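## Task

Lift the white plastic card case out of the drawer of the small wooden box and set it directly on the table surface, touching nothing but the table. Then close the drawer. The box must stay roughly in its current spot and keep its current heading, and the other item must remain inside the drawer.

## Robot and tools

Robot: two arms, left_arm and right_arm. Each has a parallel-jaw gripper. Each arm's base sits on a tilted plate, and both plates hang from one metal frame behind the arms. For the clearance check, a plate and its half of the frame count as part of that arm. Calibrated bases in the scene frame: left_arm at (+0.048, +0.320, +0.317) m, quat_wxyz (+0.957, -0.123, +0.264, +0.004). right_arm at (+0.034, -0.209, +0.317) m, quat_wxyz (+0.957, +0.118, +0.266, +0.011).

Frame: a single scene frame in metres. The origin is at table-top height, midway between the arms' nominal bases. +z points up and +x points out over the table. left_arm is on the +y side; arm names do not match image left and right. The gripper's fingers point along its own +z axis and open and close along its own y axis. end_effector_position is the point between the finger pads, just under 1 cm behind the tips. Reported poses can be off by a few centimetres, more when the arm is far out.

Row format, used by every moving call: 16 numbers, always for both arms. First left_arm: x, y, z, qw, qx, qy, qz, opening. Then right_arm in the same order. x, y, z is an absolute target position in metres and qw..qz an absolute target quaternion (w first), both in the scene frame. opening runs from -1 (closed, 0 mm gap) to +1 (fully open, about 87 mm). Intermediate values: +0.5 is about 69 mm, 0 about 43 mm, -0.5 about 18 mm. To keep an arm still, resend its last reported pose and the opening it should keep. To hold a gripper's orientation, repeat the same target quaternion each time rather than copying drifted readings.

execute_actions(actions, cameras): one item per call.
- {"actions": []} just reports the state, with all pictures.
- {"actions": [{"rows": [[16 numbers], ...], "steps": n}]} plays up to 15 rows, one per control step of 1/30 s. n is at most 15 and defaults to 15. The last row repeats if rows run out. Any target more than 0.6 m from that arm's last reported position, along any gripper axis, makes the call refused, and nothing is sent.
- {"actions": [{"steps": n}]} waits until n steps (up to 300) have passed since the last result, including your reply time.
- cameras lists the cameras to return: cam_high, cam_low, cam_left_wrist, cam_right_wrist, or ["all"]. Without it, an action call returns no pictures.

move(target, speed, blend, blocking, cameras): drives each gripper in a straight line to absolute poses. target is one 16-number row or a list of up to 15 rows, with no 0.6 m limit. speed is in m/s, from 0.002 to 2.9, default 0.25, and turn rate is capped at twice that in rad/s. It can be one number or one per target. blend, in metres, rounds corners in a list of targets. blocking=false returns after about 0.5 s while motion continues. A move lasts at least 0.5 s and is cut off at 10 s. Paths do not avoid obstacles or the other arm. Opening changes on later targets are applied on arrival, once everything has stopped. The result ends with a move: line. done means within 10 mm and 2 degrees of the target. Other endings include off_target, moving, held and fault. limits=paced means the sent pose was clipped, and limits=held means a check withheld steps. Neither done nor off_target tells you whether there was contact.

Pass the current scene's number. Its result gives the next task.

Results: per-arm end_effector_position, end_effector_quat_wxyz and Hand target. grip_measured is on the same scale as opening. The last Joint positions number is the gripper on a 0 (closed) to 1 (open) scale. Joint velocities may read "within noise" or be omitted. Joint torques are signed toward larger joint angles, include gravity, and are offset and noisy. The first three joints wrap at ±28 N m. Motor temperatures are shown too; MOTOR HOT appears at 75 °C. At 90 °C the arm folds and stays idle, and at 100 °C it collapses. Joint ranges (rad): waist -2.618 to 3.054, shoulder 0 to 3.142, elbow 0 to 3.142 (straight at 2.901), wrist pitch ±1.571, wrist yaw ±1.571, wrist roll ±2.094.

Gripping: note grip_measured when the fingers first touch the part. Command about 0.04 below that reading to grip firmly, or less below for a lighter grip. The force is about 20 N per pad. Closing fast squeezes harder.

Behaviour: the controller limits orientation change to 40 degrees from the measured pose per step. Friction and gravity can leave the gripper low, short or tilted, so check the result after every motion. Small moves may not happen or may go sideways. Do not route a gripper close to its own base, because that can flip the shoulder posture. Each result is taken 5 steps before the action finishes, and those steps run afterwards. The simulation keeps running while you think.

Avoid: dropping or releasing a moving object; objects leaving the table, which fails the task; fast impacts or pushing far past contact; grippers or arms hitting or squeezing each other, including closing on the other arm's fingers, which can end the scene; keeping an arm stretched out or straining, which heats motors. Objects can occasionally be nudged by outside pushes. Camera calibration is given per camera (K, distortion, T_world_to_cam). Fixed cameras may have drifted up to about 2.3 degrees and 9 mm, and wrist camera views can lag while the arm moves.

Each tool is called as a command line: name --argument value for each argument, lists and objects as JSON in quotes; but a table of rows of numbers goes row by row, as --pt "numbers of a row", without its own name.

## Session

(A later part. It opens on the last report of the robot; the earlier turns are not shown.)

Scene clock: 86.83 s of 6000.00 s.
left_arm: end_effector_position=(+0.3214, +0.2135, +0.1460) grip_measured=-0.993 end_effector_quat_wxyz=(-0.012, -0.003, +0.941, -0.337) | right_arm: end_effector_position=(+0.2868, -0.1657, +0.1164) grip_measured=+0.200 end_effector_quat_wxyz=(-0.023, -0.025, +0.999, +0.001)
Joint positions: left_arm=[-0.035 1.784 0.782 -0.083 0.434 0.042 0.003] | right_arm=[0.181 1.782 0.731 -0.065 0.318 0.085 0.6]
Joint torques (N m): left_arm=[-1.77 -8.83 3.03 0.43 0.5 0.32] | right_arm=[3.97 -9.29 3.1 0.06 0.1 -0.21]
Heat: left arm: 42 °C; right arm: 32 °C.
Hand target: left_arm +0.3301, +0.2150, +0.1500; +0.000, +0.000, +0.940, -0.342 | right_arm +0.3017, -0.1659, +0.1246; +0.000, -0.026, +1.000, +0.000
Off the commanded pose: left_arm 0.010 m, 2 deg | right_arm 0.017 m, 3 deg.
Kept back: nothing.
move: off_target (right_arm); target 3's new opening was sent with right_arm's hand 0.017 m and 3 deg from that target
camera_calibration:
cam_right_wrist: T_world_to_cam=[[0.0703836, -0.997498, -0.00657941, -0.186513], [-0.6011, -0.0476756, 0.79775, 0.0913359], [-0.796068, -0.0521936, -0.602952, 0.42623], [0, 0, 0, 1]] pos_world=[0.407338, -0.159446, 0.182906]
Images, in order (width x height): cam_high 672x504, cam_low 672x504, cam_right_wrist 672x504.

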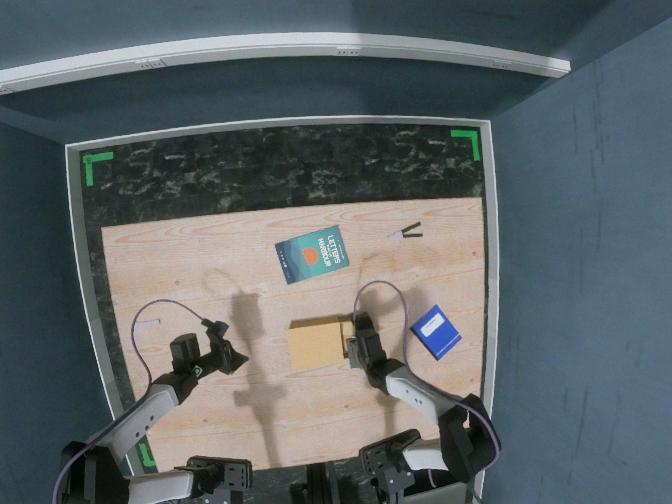

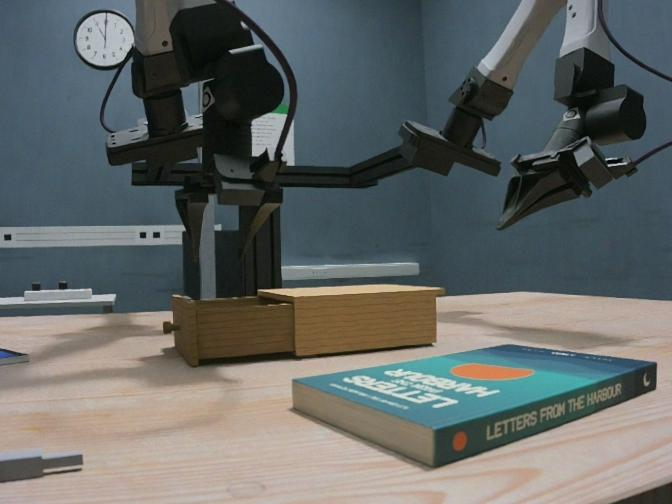

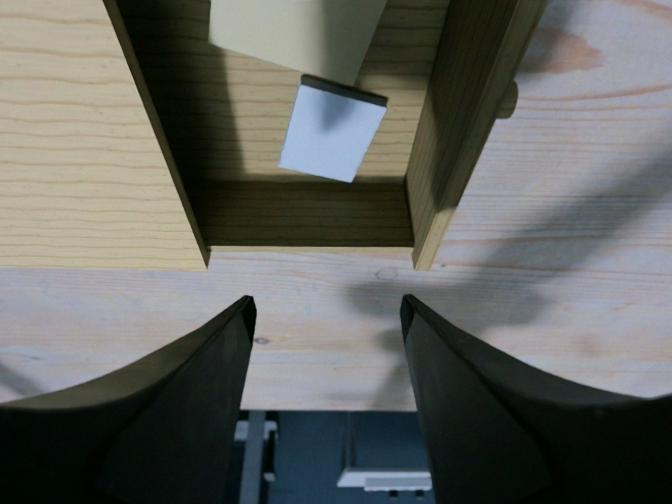

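move --target '[0.33,0.215,0.15,0,0,0.9397,-0.342,-1,0.292,-0.164,0.080,-0.0014,-0.0261,0.9983,-0.0523,0.14]' --speed 0.12 --cameras '["cam_right_wrist","cam_low"]'

Scene clock: 90.47 s of 6000.00 s.
left_arm: end_effector_position=(+0.3214, +0.2135, +0.1460) grip_measured=-0.993 end_effector_quat_wxyz=(-0.012, -0.003, +0.941, -0.337) | right_arm: end_effector_position=(+0.2870, -0.1681, +0.0831) grip_measured=+0.140 end_effector_quat_wxyz=(-0.012, -0.030, +0.998, -0.049)
Joint positions: left_arm=[-0.035 1.784 0.782 -0.083 0.434 0.042 0.003] | right_arm=[0.196 1.943 0.761 0.072 0.427 0.088 0.57]
Joint torques (N m): left_arm=[-1.72 -8.83 3.04 0.43 0.5 0.31] | right_arm=[4.46 -5.14 2.29 0.35 0.2 0.01]
Heat: left arm: 42 °C; right arm: 32 °C.
Hand target: left_arm +0.3301, +0.2150, +0.1500; +0.000, +0.000, +0.940, -0.342 | right_arm +0.2920, -0.1640, +0.0802; -0.001, -0.026, +0.998, -0.052
Off the commanded pose: left_arm 0.010 m, 2 deg | right_arm 0.007 m, 1 deg.
Kept back: nothing.
move: done
camera_calibration:
cam_right_wrist: T_world_to_cam=[[0.0808864, -0.992188, 0.094973, -0.199653], [-0.620282, 0.0244774, 0.783997, 0.136737], [-0.780198, -0.122325, -0.613456, 0.390792], [0, 0, 0, 1]] pos_world=[0.40586, -0.153637, 0.151494]
Images, in order (width x height): cam_low 672x504, cam_right_wrist 672x504.

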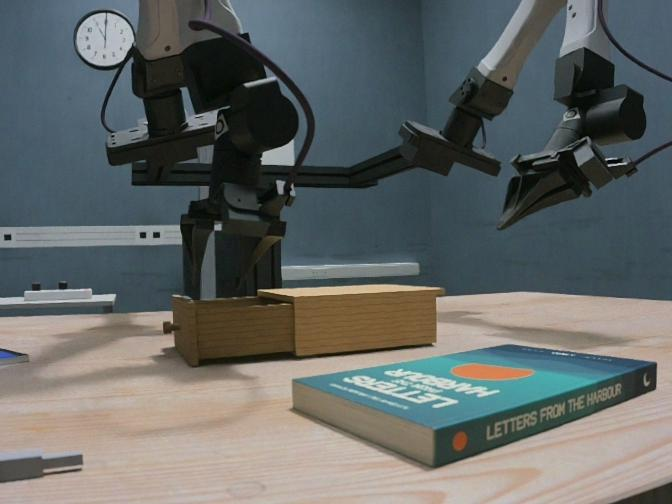

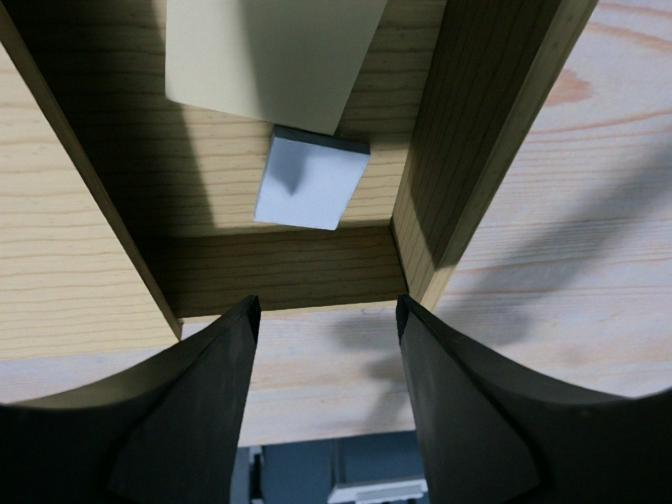

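move --target '[0.33,0.215,0.15,0,0,0.9397,-0.342,-1,0.293,-0.161,0.048,-0.0014,-0.0261,0.9983,-0.0523,0.14]' --speed 0.1 --cameras '["cam_right_wrist","cam_low"]'

Scene clock: 91.93 s of 6000.00 s.
left_arm: end_effector_position=(+0.3214, +0.2135, +0.1460) grip_measured=-0.993 end_effector_quat_wxyz=(-0.012, -0.003, +0.941, -0.337) | right_arm: end_effector_position=(+0.2897, -0.1589, +0.0531) grip_measured=+0.140 end_effector_quat_wxyz=(-0.007, -0.029, +0.998, -0.050)
Joint positions: left_arm=[-0.035 1.784 0.782 -0.083 0.434 0.042 0.003] | right_arm=[0.193 2.079 0.818 0.163 0.428 0.082 0.57]
Joint torques (N m): left_arm=[-1.73 -8.85 3.04 0.42 0.5 0.3] | right_arm=[2.77 -5.48 1.74 0.35 0.1 -0.19]
Heat: left arm: 42 °C; right arm: 32 °C.
Hand target: left_arm +0.3301, +0.2150, +0.1500; +0.000, +0.000, +0.940, -0.342 | right_arm +0.2929, -0.1610, +0.0482; -0.002, -0.026, +0.998, -0.052
Off the commanded pose: left_arm 0.010 m, 2 deg | right_arm 0.006 m, 1 deg.
Kept back: nothing.
move: done
camera_calibration:
cam_right_wrist: T_world_to_cam=[[0.079423, -0.99215, 0.0965901, -0.187543], [-0.627749, 0.0254892, 0.777998, 0.164302], [-0.774353, -0.122425, -0.620797, 0.374298], [0, 0, 0, 1]] pos_world=[0.407875, -0.144436, 0.122651]
Images, in order (width x height): cam_low 672x504, cam_right_wrist 672x504.

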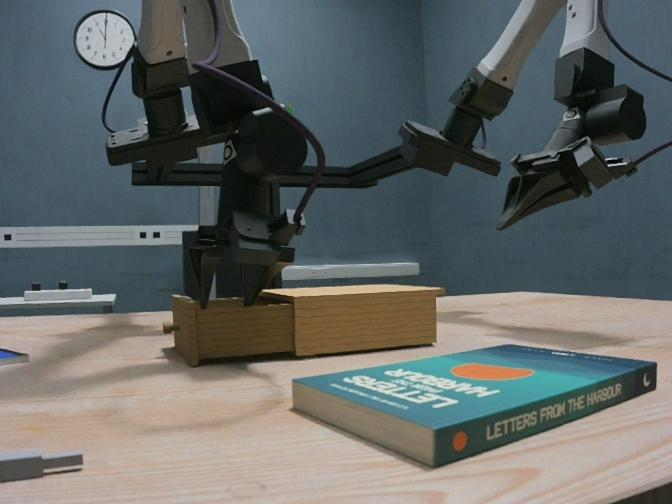

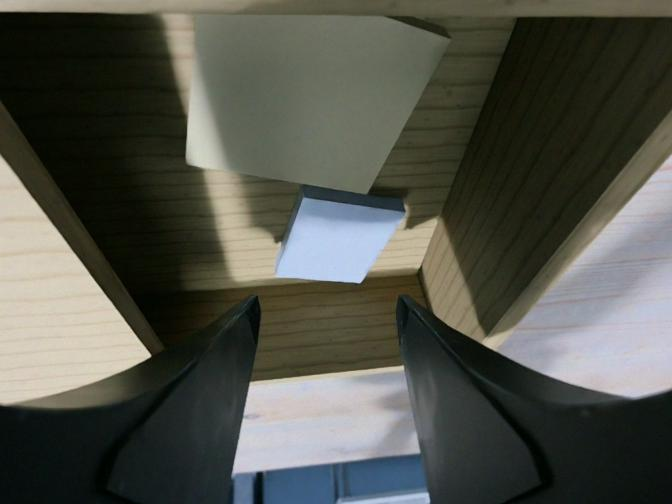

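move --pt "0.33 0.215 0.15 0 0 0.9397 -0.342 -1 0.2925 -0.1645 0.042 -0.0014 -0.0261 0.9983 -0.0523 0.14" --pt "0.33 0.215 0.15 0 0 0.9397 -0.342 -1 0.2925 -0.1645 0.0195 -0.0014 -0.0261 0.9983 -0.0523 0.14" --speed 0.07 --cameras '["cam_right_wrist","cam_low"]'

Scene clock: 93.37 s of 6000.00 s.
left_arm: end_effector_position=(+0.3214, +0.2135, +0.1460) grip_measured=-0.993 end_effector_quat_wxyz=(-0.012, -0.003, +0.941, -0.337) | right_arm: end_effector_position=(+0.2895, -0.1644, +0.0249) grip_measured=+0.140 end_effector_quat_wxyz=(-0.008, -0.029, +0.998, -0.056)
Joint positions: left_arm=[-0.035 1.784 0.782 -0.083 0.434 0.042 0.003] | right_arm=[0.155 2.191 0.868 0.236 0.422 0.046 0.57]
Joint torques (N m): left_arm=[-1.74 -8.9 3.03 0.44 0.5 0.3] | right_arm=[2.66 -5.5 1.16 0.41 -0.02 -0.21]
Heat: left arm: 43 °C; right arm: 32 °C.
Hand target: left_arm +0.3301, +0.2150, +0.1500; +0.000, +0.000, +0.940, -0.342 | right_arm +0.2924, -0.1646, +0.0197; -0.002, -0.026, +0.998, -0.052
Off the commanded pose: left_arm 0.010 m, 2 deg | right_arm 0.006 m, 1 deg.
Kept back: nothing.
move: done
camera_calibration:
cam_right_wrist: T_world_to_cam=[[0.0802977, -0.990851, 0.108472, -0.19055], [-0.62667, 0.0344427, 0.778523, 0.187374], [-0.775137, -0.13049, -0.618171, 0.35484], [0, 0, 0, 1]] pos_world=[0.407772, -0.148957, 0.094146]
Images, in order (width x height): cam_low 672x504, cam_right_wrist 672x504.

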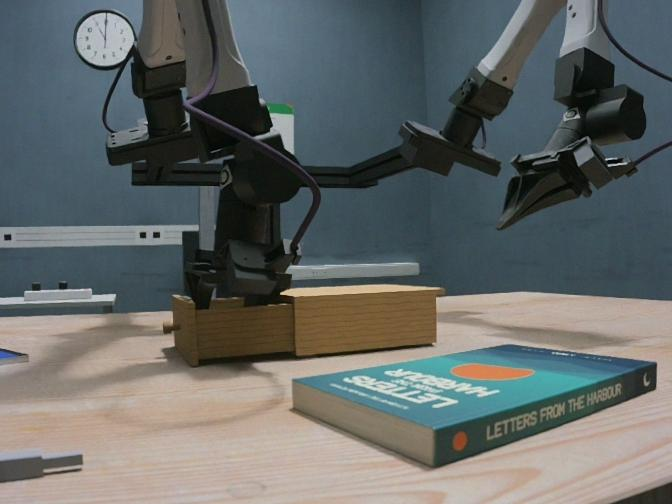

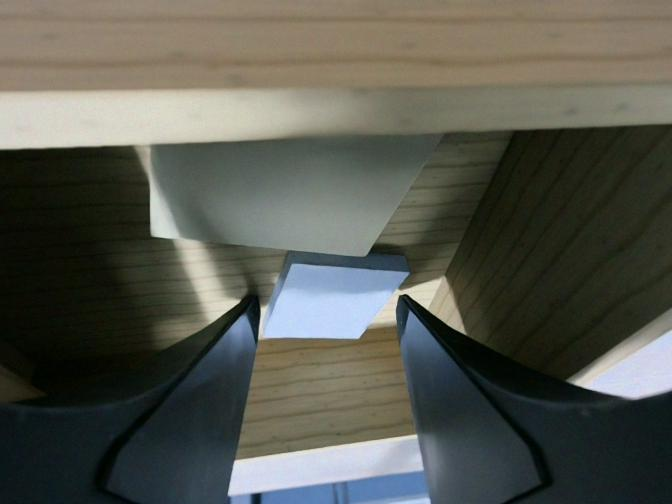

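move --pt "0.33 0.215 0.15 0 0 0.9397 -0.342 -1 0.2925 -0.1645 0.0200 -0.0014 -0.0261 0.9983 -0.0523 0.0" --pt "0.33 0.215 0.15 0 0 0.9397 -0.342 -1 0.2925 -0.1645 0.0200 -0.0014 -0.0261 0.9983 -0.0523 -0.12" --speed 0.07 --cameras '["cam_right_wrist"]'

Scene clock: 95.57 s of 6000.00 s.
left_arm: end_effector_position=(+0.3214, +0.2135, +0.1460) grip_measured=-0.993 end_effector_quat_wxyz=(-0.012, -0.003, +0.941, -0.337) | right_arm: end_effector_position=(+0.2896, -0.1642, +0.0249) grip_measured=-0.120 end_effector_quat_wxyz=(-0.007, -0.030, +0.998, -0.055)
Joint positions: left_arm=[-0.035 1.784 0.782 -0.083 0.434 0.042 0.003] | right_arm=[0.155 2.191 0.868 0.237 0.422 0.045 0.44]
Joint torques (N m): left_arm=[-1.72 -8.87 3 0.43 0.5 0.31] | right_arm=[2.73 -5.78 0.99 0.41 -0.03 -0.2]
Heat: left arm: 43 °C; right arm: 32 °C.
Hand target: left_arm +0.3301, +0.2150, +0.1500; +0.000, +0.000, +0.940, -0.342 | right_arm +0.2925, -0.1645, +0.0202; -0.001, -0.026, +0.998, -0.052
Off the commanded pose: left_arm 0.010 m, 2 deg | right_arm 0.006 m, 1 deg.
Kept back: nothing.
move: done
camera_calibration:
cam_right_wrist: T_world_to_cam=[[0.0807107, -0.990911, 0.107617, -0.190556], [-0.627087, 0.0334418, 0.778231, 0.187483], [-0.774756, -0.130297, -0.618689, 0.354852], [0, 0, 0, 1]] pos_world=[0.407872, -0.148858, 0.0941446]
Images, in order (width x height): cam_right_wrist 672x504.

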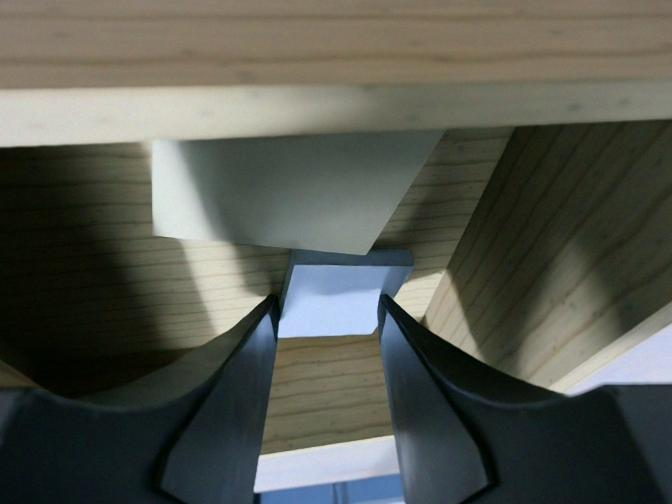

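move --pt "0.33 0.215 0.15 0 0 0.9397 -0.342 -1 0.2925 -0.1645 0.0200 -0.0014 -0.0261 0.9983 -0.0523 -0.2" --pt "0.33 0.215 0.15 0 0 0.9397 -0.342 -1 0.2925 -0.1645 0.0200 -0.0014 -0.0261 0.9983 -0.0523 -0.28" --speed 0.07 --cameras '["cam_right_wrist"]'

Scene clock: 97.70 s of 6000.00 s.
left_arm: end_effector_position=(+0.3214, +0.2135, +0.1460) grip_measured=-0.993 end_effector_quat_wxyz=(-0.012, -0.003, +0.941, -0.337) | right_arm: end_effector_position=(+0.2896, -0.1642, +0.0248) grip_measured=-0.279 end_effector_quat_wxyz=(-0.007, -0.030, +0.998, -0.055)
Joint positions: left_arm=[-0.035 1.784 0.782 -0.083 0.434 0.042 0.003] | right_arm=[0.155 2.191 0.868 0.237 0.421 0.045 0.36]
Joint torques (N m): left_arm=[-1.74 -8.88 3.03 0.44 0.5 0.31] | right_arm=[2.65 -5.67 1.01 0.43 -0.04 -0.17]
Heat: left arm: 43 °C; right arm: 32 °C.
Hand target: left_arm +0.3301, +0.2150, +0.1500; +0.000, +0.000, +0.940, -0.342 | right_arm +0.2925, -0.1645, +0.0202; -0.001, -0.026, +0.998, -0.052
Off the commanded pose: left_arm 0.010 m, 2 deg | right_arm 0.006 m, 1 deg.
Kept back: nothing.
move: done
camera_calibration:
cam_right_wrist: T_world_to_cam=[[0.0807523, -0.990947, 0.107253, -0.190544], [-0.627057, 0.0331355, 0.778268, 0.187422], [-0.774776, -0.130101, -0.618705, 0.354891], [0, 0, 0, 1]] pos_world=[0.407872, -0.148858, 0.0941451]
Images, in order (width x height): cam_right_wrist 672x504.

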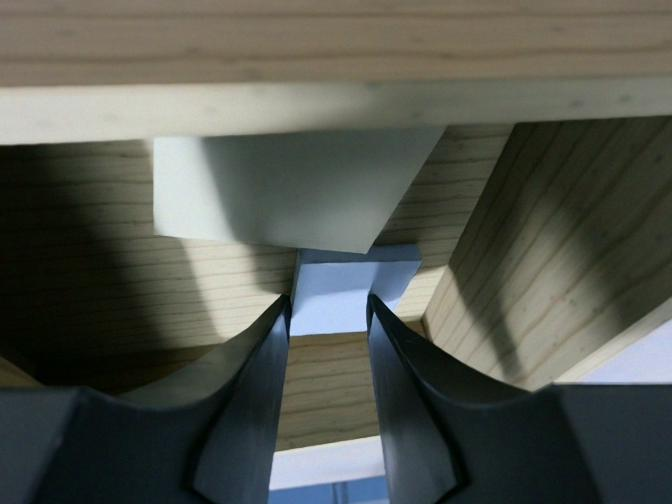

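move --pt "0.33 0.215 0.15 0 0 0.9397 -0.342 -1 0.2925 -0.1640 0.030 -0.0014 -0.0261 0.9983 -0.0523 -0.2" --pt "0.33 0.215 0.15 0 0 0.9397 -0.342 -1 0.294 -0.167 0.055 0 -0.0262 0.9997 0 -1" --speed '[0.06, 0.15]' --cameras '["cam_right_wrist"]'

Scene clock: 102.17 s of 6000.00 s.
left_arm: end_effector_position=(+0.3213, +0.2135, +0.1461) grip_measured=-0.993 end_effector_quat_wxyz=(-0.013, -0.003, +0.941, -0.337) | right_arm: end_effector_position=(+0.2848, -0.1638, +0.0487) grip_measured=-0.973 end_effector_quat_wxyz=(-0.012, -0.030, +0.999, -0.004)
Joint positions: left_arm=[-0.035 1.784 0.782 -0.083 0.434 0.042 0.003] | right_arm=[0.126 2.067 0.787 0.201 0.305 0.017 0.013]
Joint torques (N m): left_arm=[-1.77 -8.87 3.02 0.43 0.51 0.31] | right_arm=[2.36 -9.48 0.17 0.1 -0.12 -0.22]
Heat: left arm: 43 °C; right arm: 32 °C.
Hand target: left_arm +0.3300, +0.2150, +0.1500; +0.000, +0.000, +0.940, -0.342 | right_arm +0.2937, -0.1669, +0.0547; +0.000, -0.026, +1.000, +0.000
Off the commanded pose: left_arm 0.010 m, 2 deg | right_arm 0.012 m, 1 deg.
Kept back: nothing.
move: off_target (right_arm); target 2's new opening was sent with right_arm's hand 0.011 m and 1 deg from that target
camera_calibration:
cam_right_wrist: T_world_to_cam=[[0.0809357, -0.996711, 0.00416203, -0.188368], [-0.618006, -0.0469069, 0.784773, 0.149835], [-0.781996, -0.0660883, -0.61977, 0.378532], [0, 0, 0, 1]] pos_world=[0.403856, -0.155704, 0.1178]
Images, in order (width x height): cam_right_wrist 672x504.

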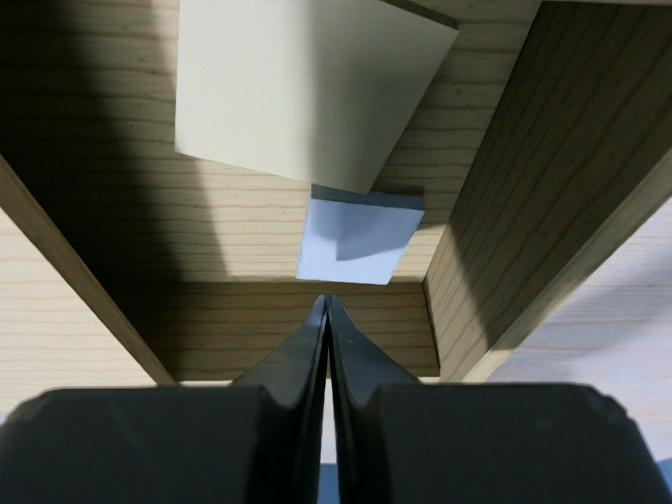

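move --pt "0.33 0.215 0.15 0 0 0.9397 -0.342 -1 0.2925 -0.168 0.036 0 -0.0262 0.9997 0 -1" --pt "0.33 0.215 0.15 0 0 0.9397 -0.342 -1 0.2925 -0.168 0.021 0 -0.0262 0.9997 0 -1" --speed '[0.08, 0.05]' --cameras '["cam_right_wrist"]'

Scene clock: 103.60 s of 6000.00 s.
left_arm: end_effector_position=(+0.3213, +0.2135, +0.1461) grip_measured=-0.993 end_effector_quat_wxyz=(-0.013, -0.003, +0.941, -0.337) | right_arm: end_effector_position=(+0.2881, -0.1678, +0.0274) grip_measured=-0.973 end_effector_quat_wxyz=(-0.009, -0.029, +1.000, -0.004)
Joint positions: left_arm=[-0.035 1.784 0.782 -0.083 0.434 0.042 0.003] | right_arm=[0.094 2.149 0.833 0.252 0.29 -0.012 0.013]
Joint torques (N m): left_arm=[-1.74 -8.84 2.97 0.43 0.5 0.31] | right_arm=[2.22 -5.3 1.25 0.53 -0.09 -0.24]
Heat: left arm: 43 °C; right arm: 32 °C.
Hand target: left_arm +0.3300, +0.2150, +0.1500; +0.000, +0.000, +0.940, -0.342 | right_arm +0.2925, -0.1681, +0.0213; +0.000, -0.026, +1.000, +0.000
Off the commanded pose: left_arm 0.010 m, 2 deg | right_arm 0.008 m, 1 deg.
Kept back: nothing.
move: done
camera_calibration:
cam_right_wrist: T_world_to_cam=[[0.0790426, -0.996859, 0.00495436, -0.191927], [-0.621748, -0.0454134, 0.7819, 0.169742], [-0.779219, -0.0648837, -0.623385, 0.367108], [0, 0, 0, 1]] pos_world=[0.406764, -0.159796, 0.0970794]
Images, in order (width x height): cam_right_wrist 672x504.

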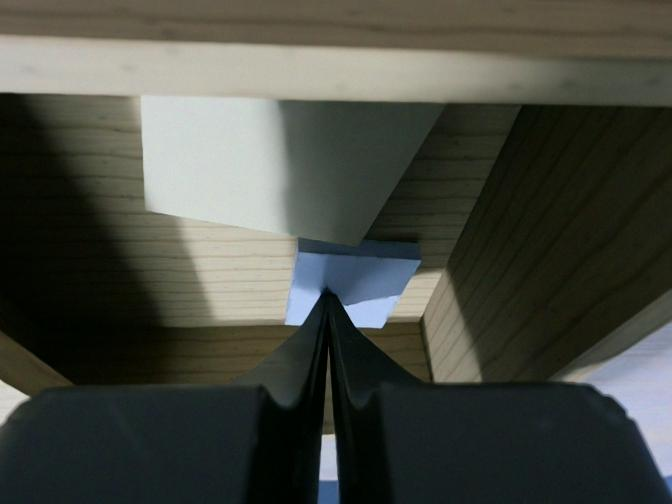

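move --target '[0.33,0.215,0.15,0,0,0.9397,-0.342,-1,0.2925,-0.154,0.0195,0,-0.0262,0.9997,0,-1]' --speed 0.04 --cameras '["cam_right_wrist"]'

Scene clock: 104.53 s of 6000.00 s.
left_arm: end_effector_position=(+0.3213, +0.2135, +0.1461) grip_measured=-0.993 end_effector_quat_wxyz=(-0.013, -0.003, +0.941, -0.337) | right_arm: end_effector_position=(+0.2883, -0.1669, +0.0269) grip_measured=-0.973 end_effector_quat_wxyz=(-0.011, -0.035, +0.999, -0.016)
Joint positions: left_arm=[-0.035 1.784 0.782 -0.083 0.434 0.042 0.003] | right_arm=[0.11 2.159 0.844 0.241 0.322 -0.007 0.013]
Joint torques (N m): left_arm=[-1.73 -8.81 2.99 0.42 0.5 0.32] | right_arm=[4.57 -4.3 1.95 0.52 -0.24 0.11]
Heat: left arm: 43 °C; right arm: 32 °C.
Hand target: left_arm +0.3300, +0.2150, +0.1500; +0.000, +0.000, +0.940, -0.342 | right_arm +0.2924, -0.1543, +0.0203; +0.000, -0.026, +1.000, +0.000
Off the commanded pose: left_arm 0.010 m, 2 deg | right_arm 0.015 m, 2 deg.
Kept back: nothing.
move: off_target (right_arm)
camera_calibration:
cam_right_wrist: T_world_to_cam=[[0.0905427, -0.995473, 0.0289036, -0.194804], [-0.618927, -0.0335095, 0.784733, 0.171401], [-0.780212, -0.0889411, -0.619159, 0.363138], [0, 0, 0, 1]] pos_world=[0.407048, -0.155881, 0.0959667]
Images, in order (width x height): cam_right_wrist 672x504.

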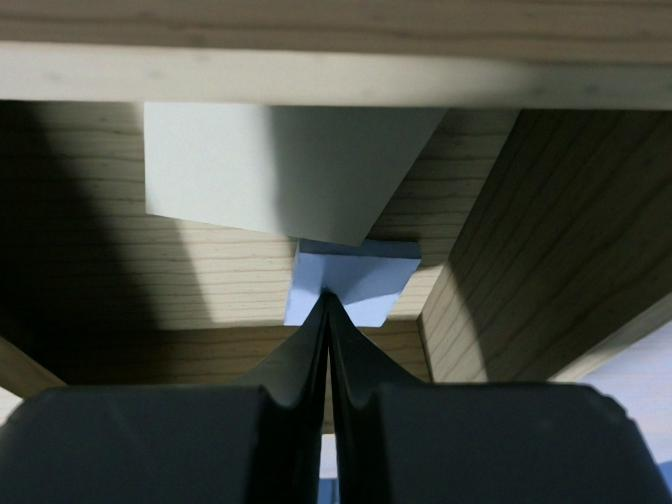

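move --target '[0.33,0.215,0.15,0,0,0.9397,-0.342,-1,0.2925,-0.143,0.0215,0,-0.0262,0.9997,0,-1]' --speed 0.04 --cameras '["cam_right_wrist"]'

Scene clock: 105.53 s of 6000.00 s.
left_arm: end_effector_position=(+0.3213, +0.2135, +0.1461) grip_measured=-0.993 end_effector_quat_wxyz=(-0.013, -0.003, +0.941, -0.337) | right_arm: end_effector_position=(+0.2885, -0.1532, +0.0274) grip_measured=-0.973 end_effector_quat_wxyz=(-0.010, -0.034, +0.999, -0.011)
Joint positions: left_arm=[-0.035 1.784 0.782 -0.083 0.434 0.042 0.003] | right_arm=[0.146 2.171 0.855 0.236 0.329 0.026 0.013]
Joint torques (N m): left_arm=[-1.69 -8.83 3.03 0.43 0.5 0.3] | right_arm=[4.63 -4.82 1.8 0.43 -0.12 0.07]
Heat: left arm: 43 °C; right arm: 32 °C.
Hand target: left_arm +0.3300, +0.2150, +0.1500; +0.000, +0.000, +0.940, -0.342 | right_arm +0.2924, -0.1432, +0.0221; +0.000, -0.026, +1.000, +0.000
Off the commanded pose: left_arm 0.010 m, 2 deg | right_arm 0.012 m, 2 deg.
Kept back: nothing.
move: off_target (right_arm)
camera_calibration:
cam_right_wrist: T_world_to_cam=[[0.0886536, -0.995888, 0.0186404, -0.180472], [-0.621108, -0.0406413, 0.78267, 0.171176], [-0.778695, -0.0809642, -0.622157, 0.365786], [0, 0, 0, 1]] pos_world=[0.407153, -0.143158, 0.0969659]
Images, in order (width x height): cam_right_wrist 672x504.

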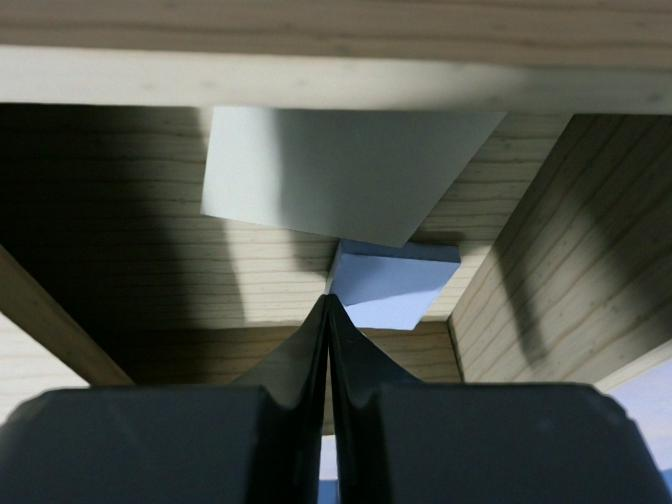

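move --pt "0.33 0.215 0.15 0 0 0.9397 -0.342 -1 0.293 -0.156 0.036 0 -0.0262 0.9997 0 -1" --pt "0.33 0.215 0.15 0 0 0.9397 -0.342 -1 0.295 -0.180 0.062 -0.0034 -0.0260 0.9911 -0.1305 -1" --pt "0.33 0.215 0.15 0 0 0.9397 -0.342 -1 0.295 -0.199 0.047 -0.0034 -0.0260 0.9911 -0.1305 -1" --speed '[0.1, 0.2, 0.1]' --cameras '["cam_right_wrist","cam_low"]'

Scene clock: 108.13 s of 6000.00 s.
left_arm: end_effector_position=(+0.3213, +0.2135, +0.1461) grip_measured=-0.993 end_effector_quat_wxyz=(-0.013, -0.003, +0.941, -0.337) | right_arm: end_effector_position=(+0.2826, -0.1968, +0.0471) grip_measured=-0.973 end_effector_quat_wxyz=(-0.021, -0.032, +0.991, -0.127)
Joint positions: left_arm=[-0.035 1.784 0.782 -0.083 0.434 0.042 0.003] | right_arm=[0.149 2.116 0.827 0.163 0.562 0.054 0.013]
Joint torques (N m): left_arm=[-1.73 -8.83 3.06 0.43 0.51 0.31] | right_arm=[2.93 -7.39 1.36 0.29 0.22 -0.2]
Heat: left arm: 43 °C; right arm: 33 °C.
Hand target: left_arm +0.3300, +0.2150, +0.1500; +0.000, +0.000, +0.940, -0.342 | right_arm +0.2950, -0.1990, +0.0473; -0.004, -0.026, +0.991, -0.131
Off the commanded pose: left_arm 0.010 m, 2 deg | right_arm 0.013 m, 2 deg.
Kept back: nothing.
move: off_target (right_arm)
camera_calibration:
cam_right_wrist: T_world_to_cam=[[0.0902033, -0.964437, 0.248443, -0.228776], [-0.609055, 0.143955, 0.779954, 0.183466], [-0.787982, -0.22167, -0.57441, 0.342588], [0, 0, 0, 1]] pos_world=[0.402331, -0.17111, 0.110529]
Images, in order (width x height): cam_low 672x504, cam_right_wrist 672x504.

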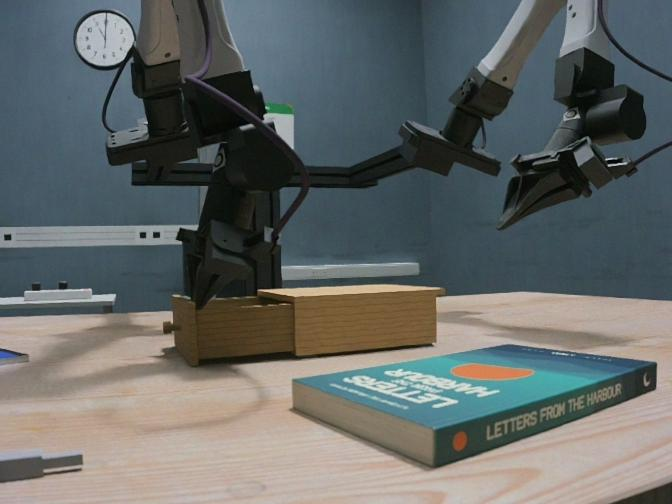

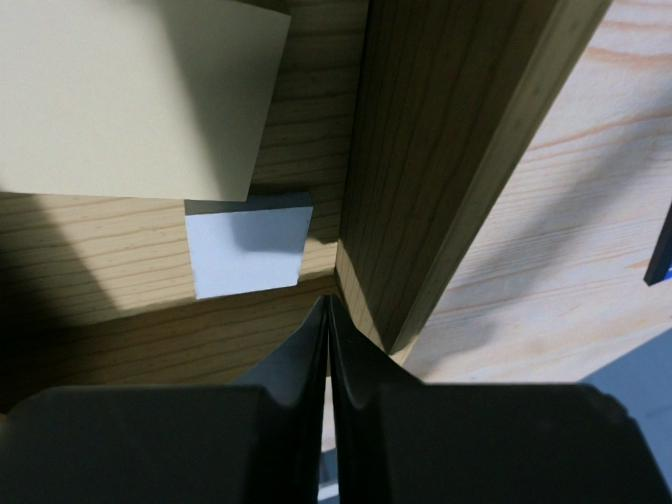

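move --pt "0.33 0.215 0.15 0 0 0.9397 -0.342 -1 0.2945 -0.2015 0.034 -0.0034 -0.0260 0.9911 -0.1305 -1" --pt "0.33 0.215 0.15 0 0 0.9397 -0.342 -1 0.2945 -0.2015 0.0205 -0.0034 -0.0260 0.9911 -0.1305 -1" --speed '[0.08, 0.05]' --cameras '["cam_right_wrist","cam_low"]'

Scene clock: 109.63 s of 6000.00 s.
left_arm: end_effector_position=(+0.3213, +0.2135, +0.1461) grip_measured=-0.993 end_effector_quat_wxyz=(-0.013, -0.003, +0.941, -0.337) | right_arm: end_effector_position=(+0.2929, -0.2008, +0.0257) grip_measured=-0.973 end_effector_quat_wxyz=(-0.008, -0.029, +0.991, -0.133)
Joint positions: left_arm=[-0.035 1.784 0.782 -0.083 0.434 0.042 0.003] | right_arm=[0.122 2.195 0.876 0.238 0.562 0.018 0.013]
Joint torques (N m): left_arm=[-1.73 -8.84 2.99 0.43 0.49 0.32] | right_arm=[2.59 -5.59 1.07 0.34 0.05 -0.17]
Heat: left arm: 43 °C; right arm: 33 °C.
Hand target: left_arm +0.3300, +0.2150, +0.1500; +0.000, +0.000, +0.940, -0.342 | right_arm +0.2944, -0.2016, +0.0206; -0.004, -0.026, +0.991, -0.131
Off the commanded pose: left_arm 0.010 m, 2 deg | right_arm 0.006 m, 1 deg.
Kept back: nothing.
move: done
camera_calibration:
cam_right_wrist: T_world_to_cam=[[0.0808359, -0.962097, 0.26045, -0.225339], [-0.630519, 0.153018, 0.760941, 0.215504], [-0.771953, -0.22573, -0.594251, 0.332512], [0, 0, 0, 1]] pos_world=[0.410779, -0.174716, 0.0922989]
Images, in order (width x height): cam_low 672x504, cam_right_wrist 672x504.

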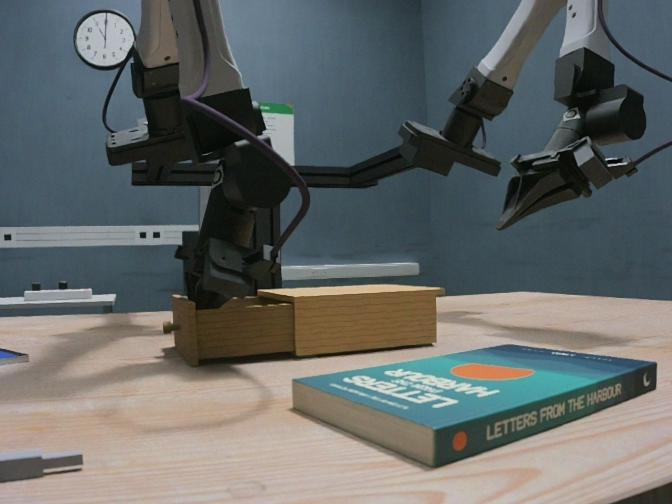

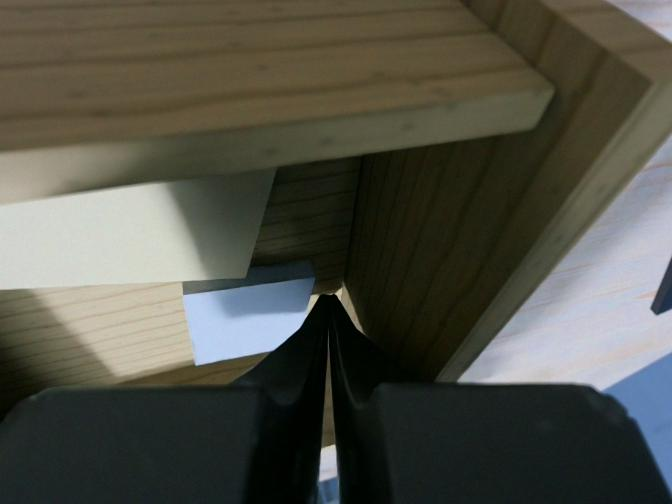

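move --pt "0.33 0.215 0.15 0 0 0.9397 -0.342 -1 0.2945 -0.2000 0.0190 -0.0034 -0.0260 0.9911 -0.1305 -1" --pt "0.33 0.215 0.15 0 0 0.9397 -0.342 -1 0.2945 -0.181 0.0195 -0.0034 -0.0260 0.9911 -0.1305 -1" --speed '[0.05, 0.06]' --cameras '["cam_right_wrist"]'

Scene clock: 110.77 s of 6000.00 s.
left_arm: end_effector_position=(+0.3213, +0.2135, +0.1461) grip_measured=-0.993 end_effector_quat_wxyz=(-0.013, -0.003, +0.941, -0.337) | right_arm: end_effector_position=(+0.2984, -0.1832, +0.0218) grip_measured=-0.973 end_effector_quat_wxyz=(+0.001, -0.027, +0.992, -0.125)
Joint positions: left_arm=[-0.035 1.784 0.782 -0.083 0.434 0.042 0.003] | right_arm=[0.161 2.223 0.909 0.232 0.565 0.055 0.013]
Joint torques (N m): left_arm=[-1.69 -8.84 3.07 0.42 0.5 0.32] | right_arm=[4.66 -5.61 1.2 0.11 0.31 0.01]
Heat: left arm: 44 °C; right arm: 33 °C.
Hand target: left_arm +0.3300, +0.2150, +0.1500; +0.000, +0.000, +0.940, -0.342 | right_arm +0.2946, -0.1810, +0.0196; -0.003, -0.026, +0.991, -0.130
Off the commanded pose: left_arm 0.010 m, 2 deg | right_arm 0.005 m, 1 deg.
Kept back: nothing.
move: done
camera_calibration:
cam_right_wrist: T_world_to_cam=[[0.0746064, -0.966363, 0.246124, -0.206459], [-0.642806, 0.142088, 0.752736, 0.221115], [-0.762387, -0.214369, -0.610583, 0.33798], [0, 0, 0, 1]] pos_world=[0.415209, -0.158479, 0.0907386]
Images, in order (width x height): cam_right_wrist 672x504.

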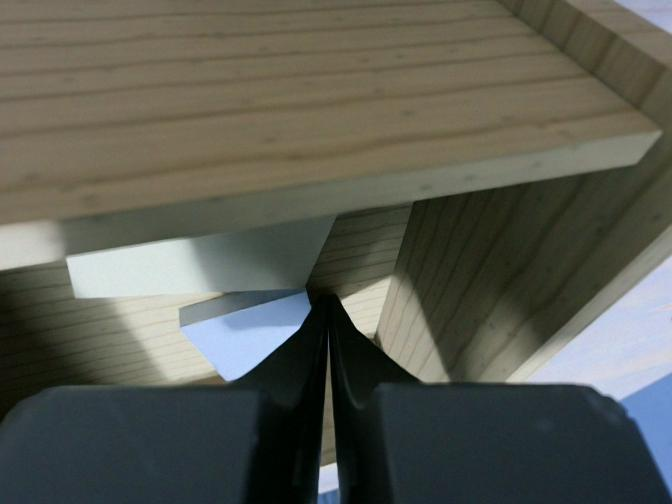

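move --pt "0.33 0.215 0.15 0 0 0.9397 -0.342 -1 0.2960 -0.186 0.040 -0.0034 -0.0260 0.9911 -0.1305 -1" --pt "0.33 0.215 0.15 0 0 0.9397 -0.342 -1 0.298 -0.165 0.068 -0.0007 -0.0262 0.9993 -0.0262 -1" --speed '[0.1, 0.15]' --cameras '["cam_right_wrist"]'

Scene clock: 112.43 s of 6000.00 s.
left_arm: end_effector_position=(+0.3213, +0.2135, +0.1461) grip_measured=-0.993 end_effector_quat_wxyz=(-0.013, -0.003, +0.941, -0.337) | right_arm: end_effector_position=(+0.2886, -0.1661, +0.0603) grip_measured=-0.973 end_effector_quat_wxyz=(-0.014, -0.027, +0.999, -0.034)
Joint positions: left_arm=[-0.035 1.784 0.782 -0.083 0.434 0.042 0.003] | right_arm=[0.161 2.032 0.798 0.136 0.381 0.06 0.013]
Joint torques (N m): left_arm=[-1.72 -8.85 3.04 0.43 0.5 0.31] | right_arm=[3.63 -9.61 0.51 0.1 -0.06 -0.21]
Heat: left arm: 44 °C; right arm: 33 °C.
Hand target: left_arm +0.3300, +0.2150, +0.1500; +0.000, +0.000, +0.940, -0.342 | right_arm +0.2978, -0.1649, +0.0677; -0.001, -0.026, +0.999, -0.026
Off the commanded pose: left_arm 0.010 m, 2 deg | right_arm 0.012 m, 2 deg.
Kept back: nothing.
move: off_target (right_arm)
camera_calibration:
cam_right_wrist: T_world_to_cam=[[0.0748403, -0.995075, 0.065004, -0.19259], [-0.616607, 0.00505247, 0.787255, 0.150995], [-0.783705, -0.0990003, -0.613192, 0.383233], [0, 0, 0, 1]] pos_world=[0.407859, -0.154464, 0.128643]
Images, in order (width x height): cam_right_wrist 672x504.

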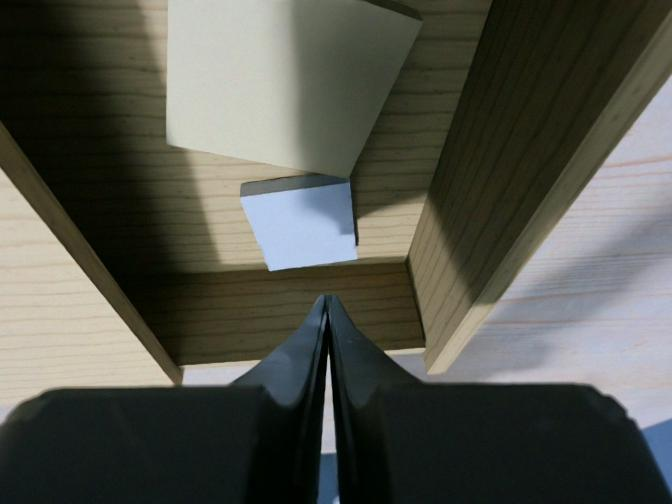

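move --pt "0.33 0.215 0.15 0 0 0.9397 -0.342 -1 0.2925 -0.160 0.066 0 -0.0262 0.9997 0 0.14" --pt "0.33 0.215 0.15 0 0 0.9397 -0.342 -1 0.2920 -0.160 0.042 0 -0.0262 0.9997 0 0.14" --speed 0.1 --cameras '["cam_right_wrist","cam_low"]'

Scene clock: 114.73 s of 6000.00 s.
left_arm: end_effector_position=(+0.3213, +0.2135, +0.1461) grip_measured=-0.993 end_effector_quat_wxyz=(-0.013, -0.003, +0.941, -0.337) | right_arm: end_effector_position=(+0.2883, -0.1599, +0.0470) grip_measured=+0.140 end_effector_quat_wxyz=(-0.007, -0.028, +1.000, -0.004)
Joint positions: left_arm=[-0.035 1.784 0.782 -0.083 0.434 0.042 0.003] | right_arm=[0.136 2.076 0.797 0.208 0.31 0.026 0.57]
Joint torques (N m): left_arm=[-1.66 -8.84 3.04 0.43 0.52 0.31] | right_arm=[2.58 -5.5 1.52 0.35 -0.12 -0.27]
Heat: left arm: 44 °C; right arm: 33 °C.
Hand target: left_arm +0.3300, +0.2150, +0.1500; +0.000, +0.000, +0.940, -0.342 | right_arm +0.2919, -0.1600, +0.0422; +0.000, -0.026, +1.000, +0.000
Off the commanded pose: left_arm 0.010 m, 2 deg | right_arm 0.006 m, 1 deg.
Kept back: nothing.
move: done
camera_calibration:
cam_right_wrist: T_world_to_cam=[[0.0769034, -0.997027, 0.00483745, -0.183576], [-0.626282, -0.0445305, 0.778324, 0.156575], [-0.775795, -0.0628853, -0.627844, 0.379607], [0, 0, 0, 1]] pos_world=[0.406675, -0.152186, 0.117355]
Images, in order (width x height): cam_low 672x504, cam_right_wrist 672x504.

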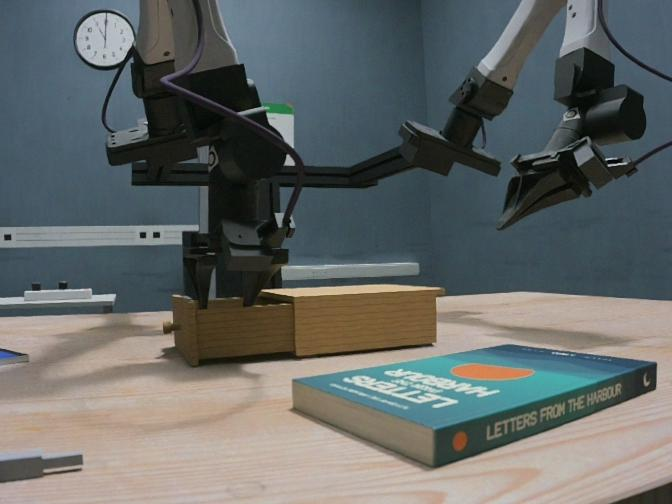

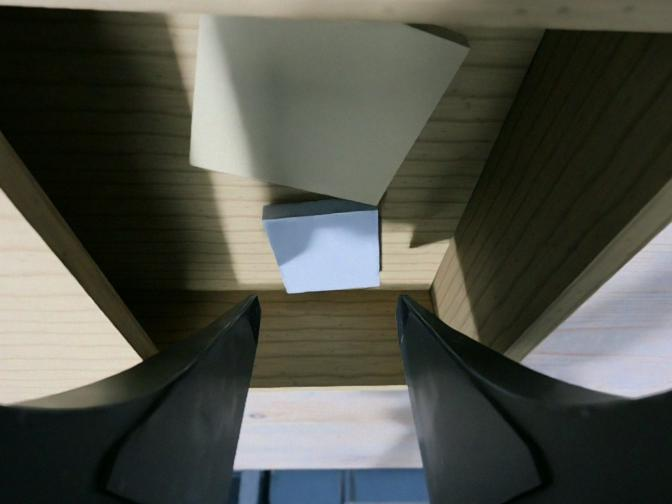

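move --target '[0.33,0.215,0.15,0,0,0.9397,-0.342,-1,0.2920,-0.1590,0.0190,0,-0.0262,0.9997,0,0.14]' --speed 0.06 --cameras '["cam_right_wrist"]'

Scene clock: 115.87 s of 6000.00 s.
left_arm: end_effector_position=(+0.3213, +0.2135, +0.1461) grip_measured=-0.993 end_effector_quat_wxyz=(-0.013, -0.003, +0.941, -0.337) | right_arm: end_effector_position=(+0.2898, -0.1586, +0.0241) grip_measured=+0.140 end_effector_quat_wxyz=(-0.005, -0.028, +1.000, -0.003)
Joint positions: left_arm=[-0.035 1.784 0.782 -0.083 0.434 0.042 0.003] | right_arm=[0.118 2.172 0.847 0.263 0.3 0.01 0.57]
Joint torques (N m): left_arm=[-1.7 -8.85 3.02 0.42 0.51 0.32] | right_arm=[2.44 -5.56 1.02 0.44 -0.13 -0.26]
Heat: left arm: 44 °C; right arm: 33 °C.
Hand target: left_arm +0.3300, +0.2150, +0.1500; +0.000, +0.000, +0.940, -0.342 | right_arm +0.2919, -0.1591, +0.0192; +0.000, -0.026, +1.000, +0.000
Off the commanded pose: left_arm 0.010 m, 2 deg | right_arm 0.006 m, 1 deg.
Kept back: nothing.
move: done
camera_calibration:
cam_right_wrist: T_world_to_cam=[[0.0763467, -0.997073, 0.00397711, -0.182066], [-0.628508, -0.045028, 0.776499, 0.175973], [-0.774047, -0.0617828, -0.630106, 0.366229], [0, 0, 0, 1]] pos_world=[0.407979, -0.150982, 0.0948444]
Images, in order (width x height): cam_right_wrist 672x504.

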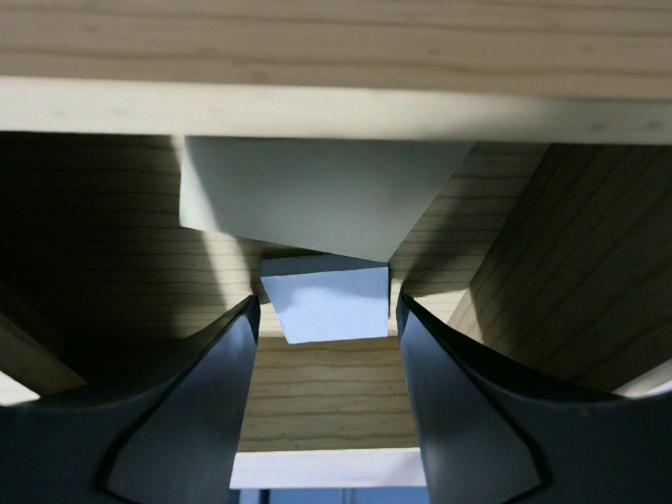

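move --pt "0.33 0.215 0.15 0 0 0.9397 -0.342 -1 0.2920 -0.1590 0.0185 0 -0.0262 0.9997 0 0.0" --pt "0.33 0.215 0.15 0 0 0.9397 -0.342 -1 0.2920 -0.1590 0.0185 0 -0.0262 0.9997 0 -0.09" --pt "0.33 0.215 0.15 0 0 0.9397 -0.342 -1 0.2920 -0.1590 0.0185 0 -0.0262 0.9997 0 -0.14" --speed 0.07 --cameras '["cam_right_wrist"]'

Scene clock: 119.23 s of 6000.00 s.
left_arm: end_effector_position=(+0.3213, +0.2135, +0.1461) grip_measured=-0.993 end_effector_quat_wxyz=(-0.013, -0.003, +0.941, -0.337) | right_arm: end_effector_position=(+0.2904, -0.1585, +0.0240) grip_measured=-0.058 end_effector_quat_wxyz=(-0.004, -0.028, +1.000, -0.003)
Joint positions: left_arm=[-0.035 1.784 0.782 -0.083 0.434 0.042 0.003] | right_arm=[0.118 2.172 0.847 0.265 0.3 0.009 0.471]
Joint torques (N m): left_arm=[-1.7 -8.87 3.03 0.43 0.51 0.31] | right_arm=[2.39 -5.33 1.02 0.42 -0.11 -0.22]
Heat: left arm: 44 °C; right arm: 33 °C.
Hand target: left_arm +0.3300, +0.2150, +0.1500; +0.000, +0.000, +0.940, -0.342 | right_arm +0.2919, -0.1591, +0.0187; +0.000, -0.026, +1.000, +0.000
Off the commanded pose: left_arm 0.010 m, 2 deg | right_arm 0.006 m, 1 deg.
Kept back: nothing.
move: done
camera_calibration:
cam_right_wrist: T_world_to_cam=[[0.0763653, -0.997073, 0.00364082, -0.182072], [-0.630199, -0.0454363, 0.775103, 0.17684], [-0.772669, -0.0614854, -0.631824, 0.366307], [0, 0, 0, 1]] pos_world=[0.408383, -0.150982, 0.0950355]
Images, in order (width x height): cam_right_wrist 672x504.

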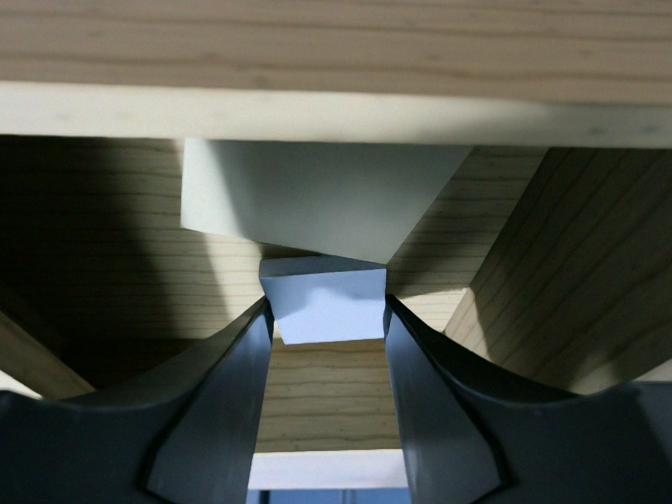

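move --pt "0.33 0.215 0.15 0 0 0.9397 -0.342 -1 0.2940 -0.1590 0.036 0 -0.0262 0.9997 0 -0.16" --pt "0.33 0.215 0.15 0 0 0.9397 -0.342 -1 0.2965 -0.1590 0.052 0 -0.0262 0.9997 0 -0.16" --speed 0.06 --cameras '["cam_right_wrist"]'

Scene clock: 120.73 s of 6000.00 s.
left_arm: end_effector_position=(+0.3213, +0.2135, +0.1461) grip_measured=-0.993 end_effector_quat_wxyz=(-0.013, -0.003, +0.941, -0.337) | right_arm: end_effector_position=(+0.2868, -0.1614, +0.0434) grip_measured=-0.058 end_effector_quat_wxyz=(-0.014, -0.031, +0.999, -0.001)
Joint positions: left_arm=[-0.035 1.784 0.782 -0.083 0.434 0.042 0.003] | right_arm=[0.126 2.092 0.812 0.197 0.3 0.017 0.471]
Joint torques (N m): left_arm=[-1.7 -8.85 3.03 0.43 0.51 0.32] | right_arm=[4.45 -9.7 0.08 0.14 0.03 -0.05]
Heat: left arm: 44 °C; right arm: 33 °C.
Hand target: left_arm +0.3300, +0.2150, +0.1500; +0.000, +0.000, +0.940, -0.342 | right_arm +0.2963, -0.1590, +0.0515; +0.000, -0.026, +1.000, +0.000
Off the commanded pose: left_arm 0.010 m, 2 deg | right_arm 0.013 m, 2 deg.
Kept back: nothing.
move: off_target (right_arm)
camera_calibration:
cam_right_wrist: T_world_to_cam=[[0.0818332, -0.996646, -0.000232821, -0.186098], [-0.614197, -0.0506148, 0.787528, 0.153467], [-0.784898, -0.0643029, -0.616279, 0.377959], [0, 0, 0, 1]] pos_world=[0.406148, -0.153402, 0.112025]
Images, in order (width x height): cam_right_wrist 672x504.

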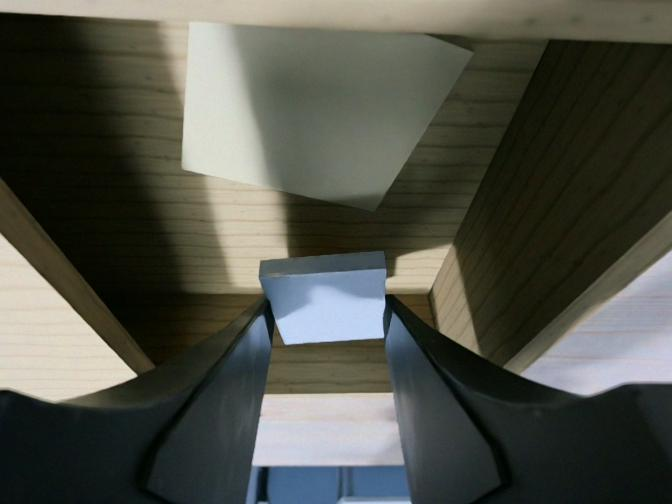

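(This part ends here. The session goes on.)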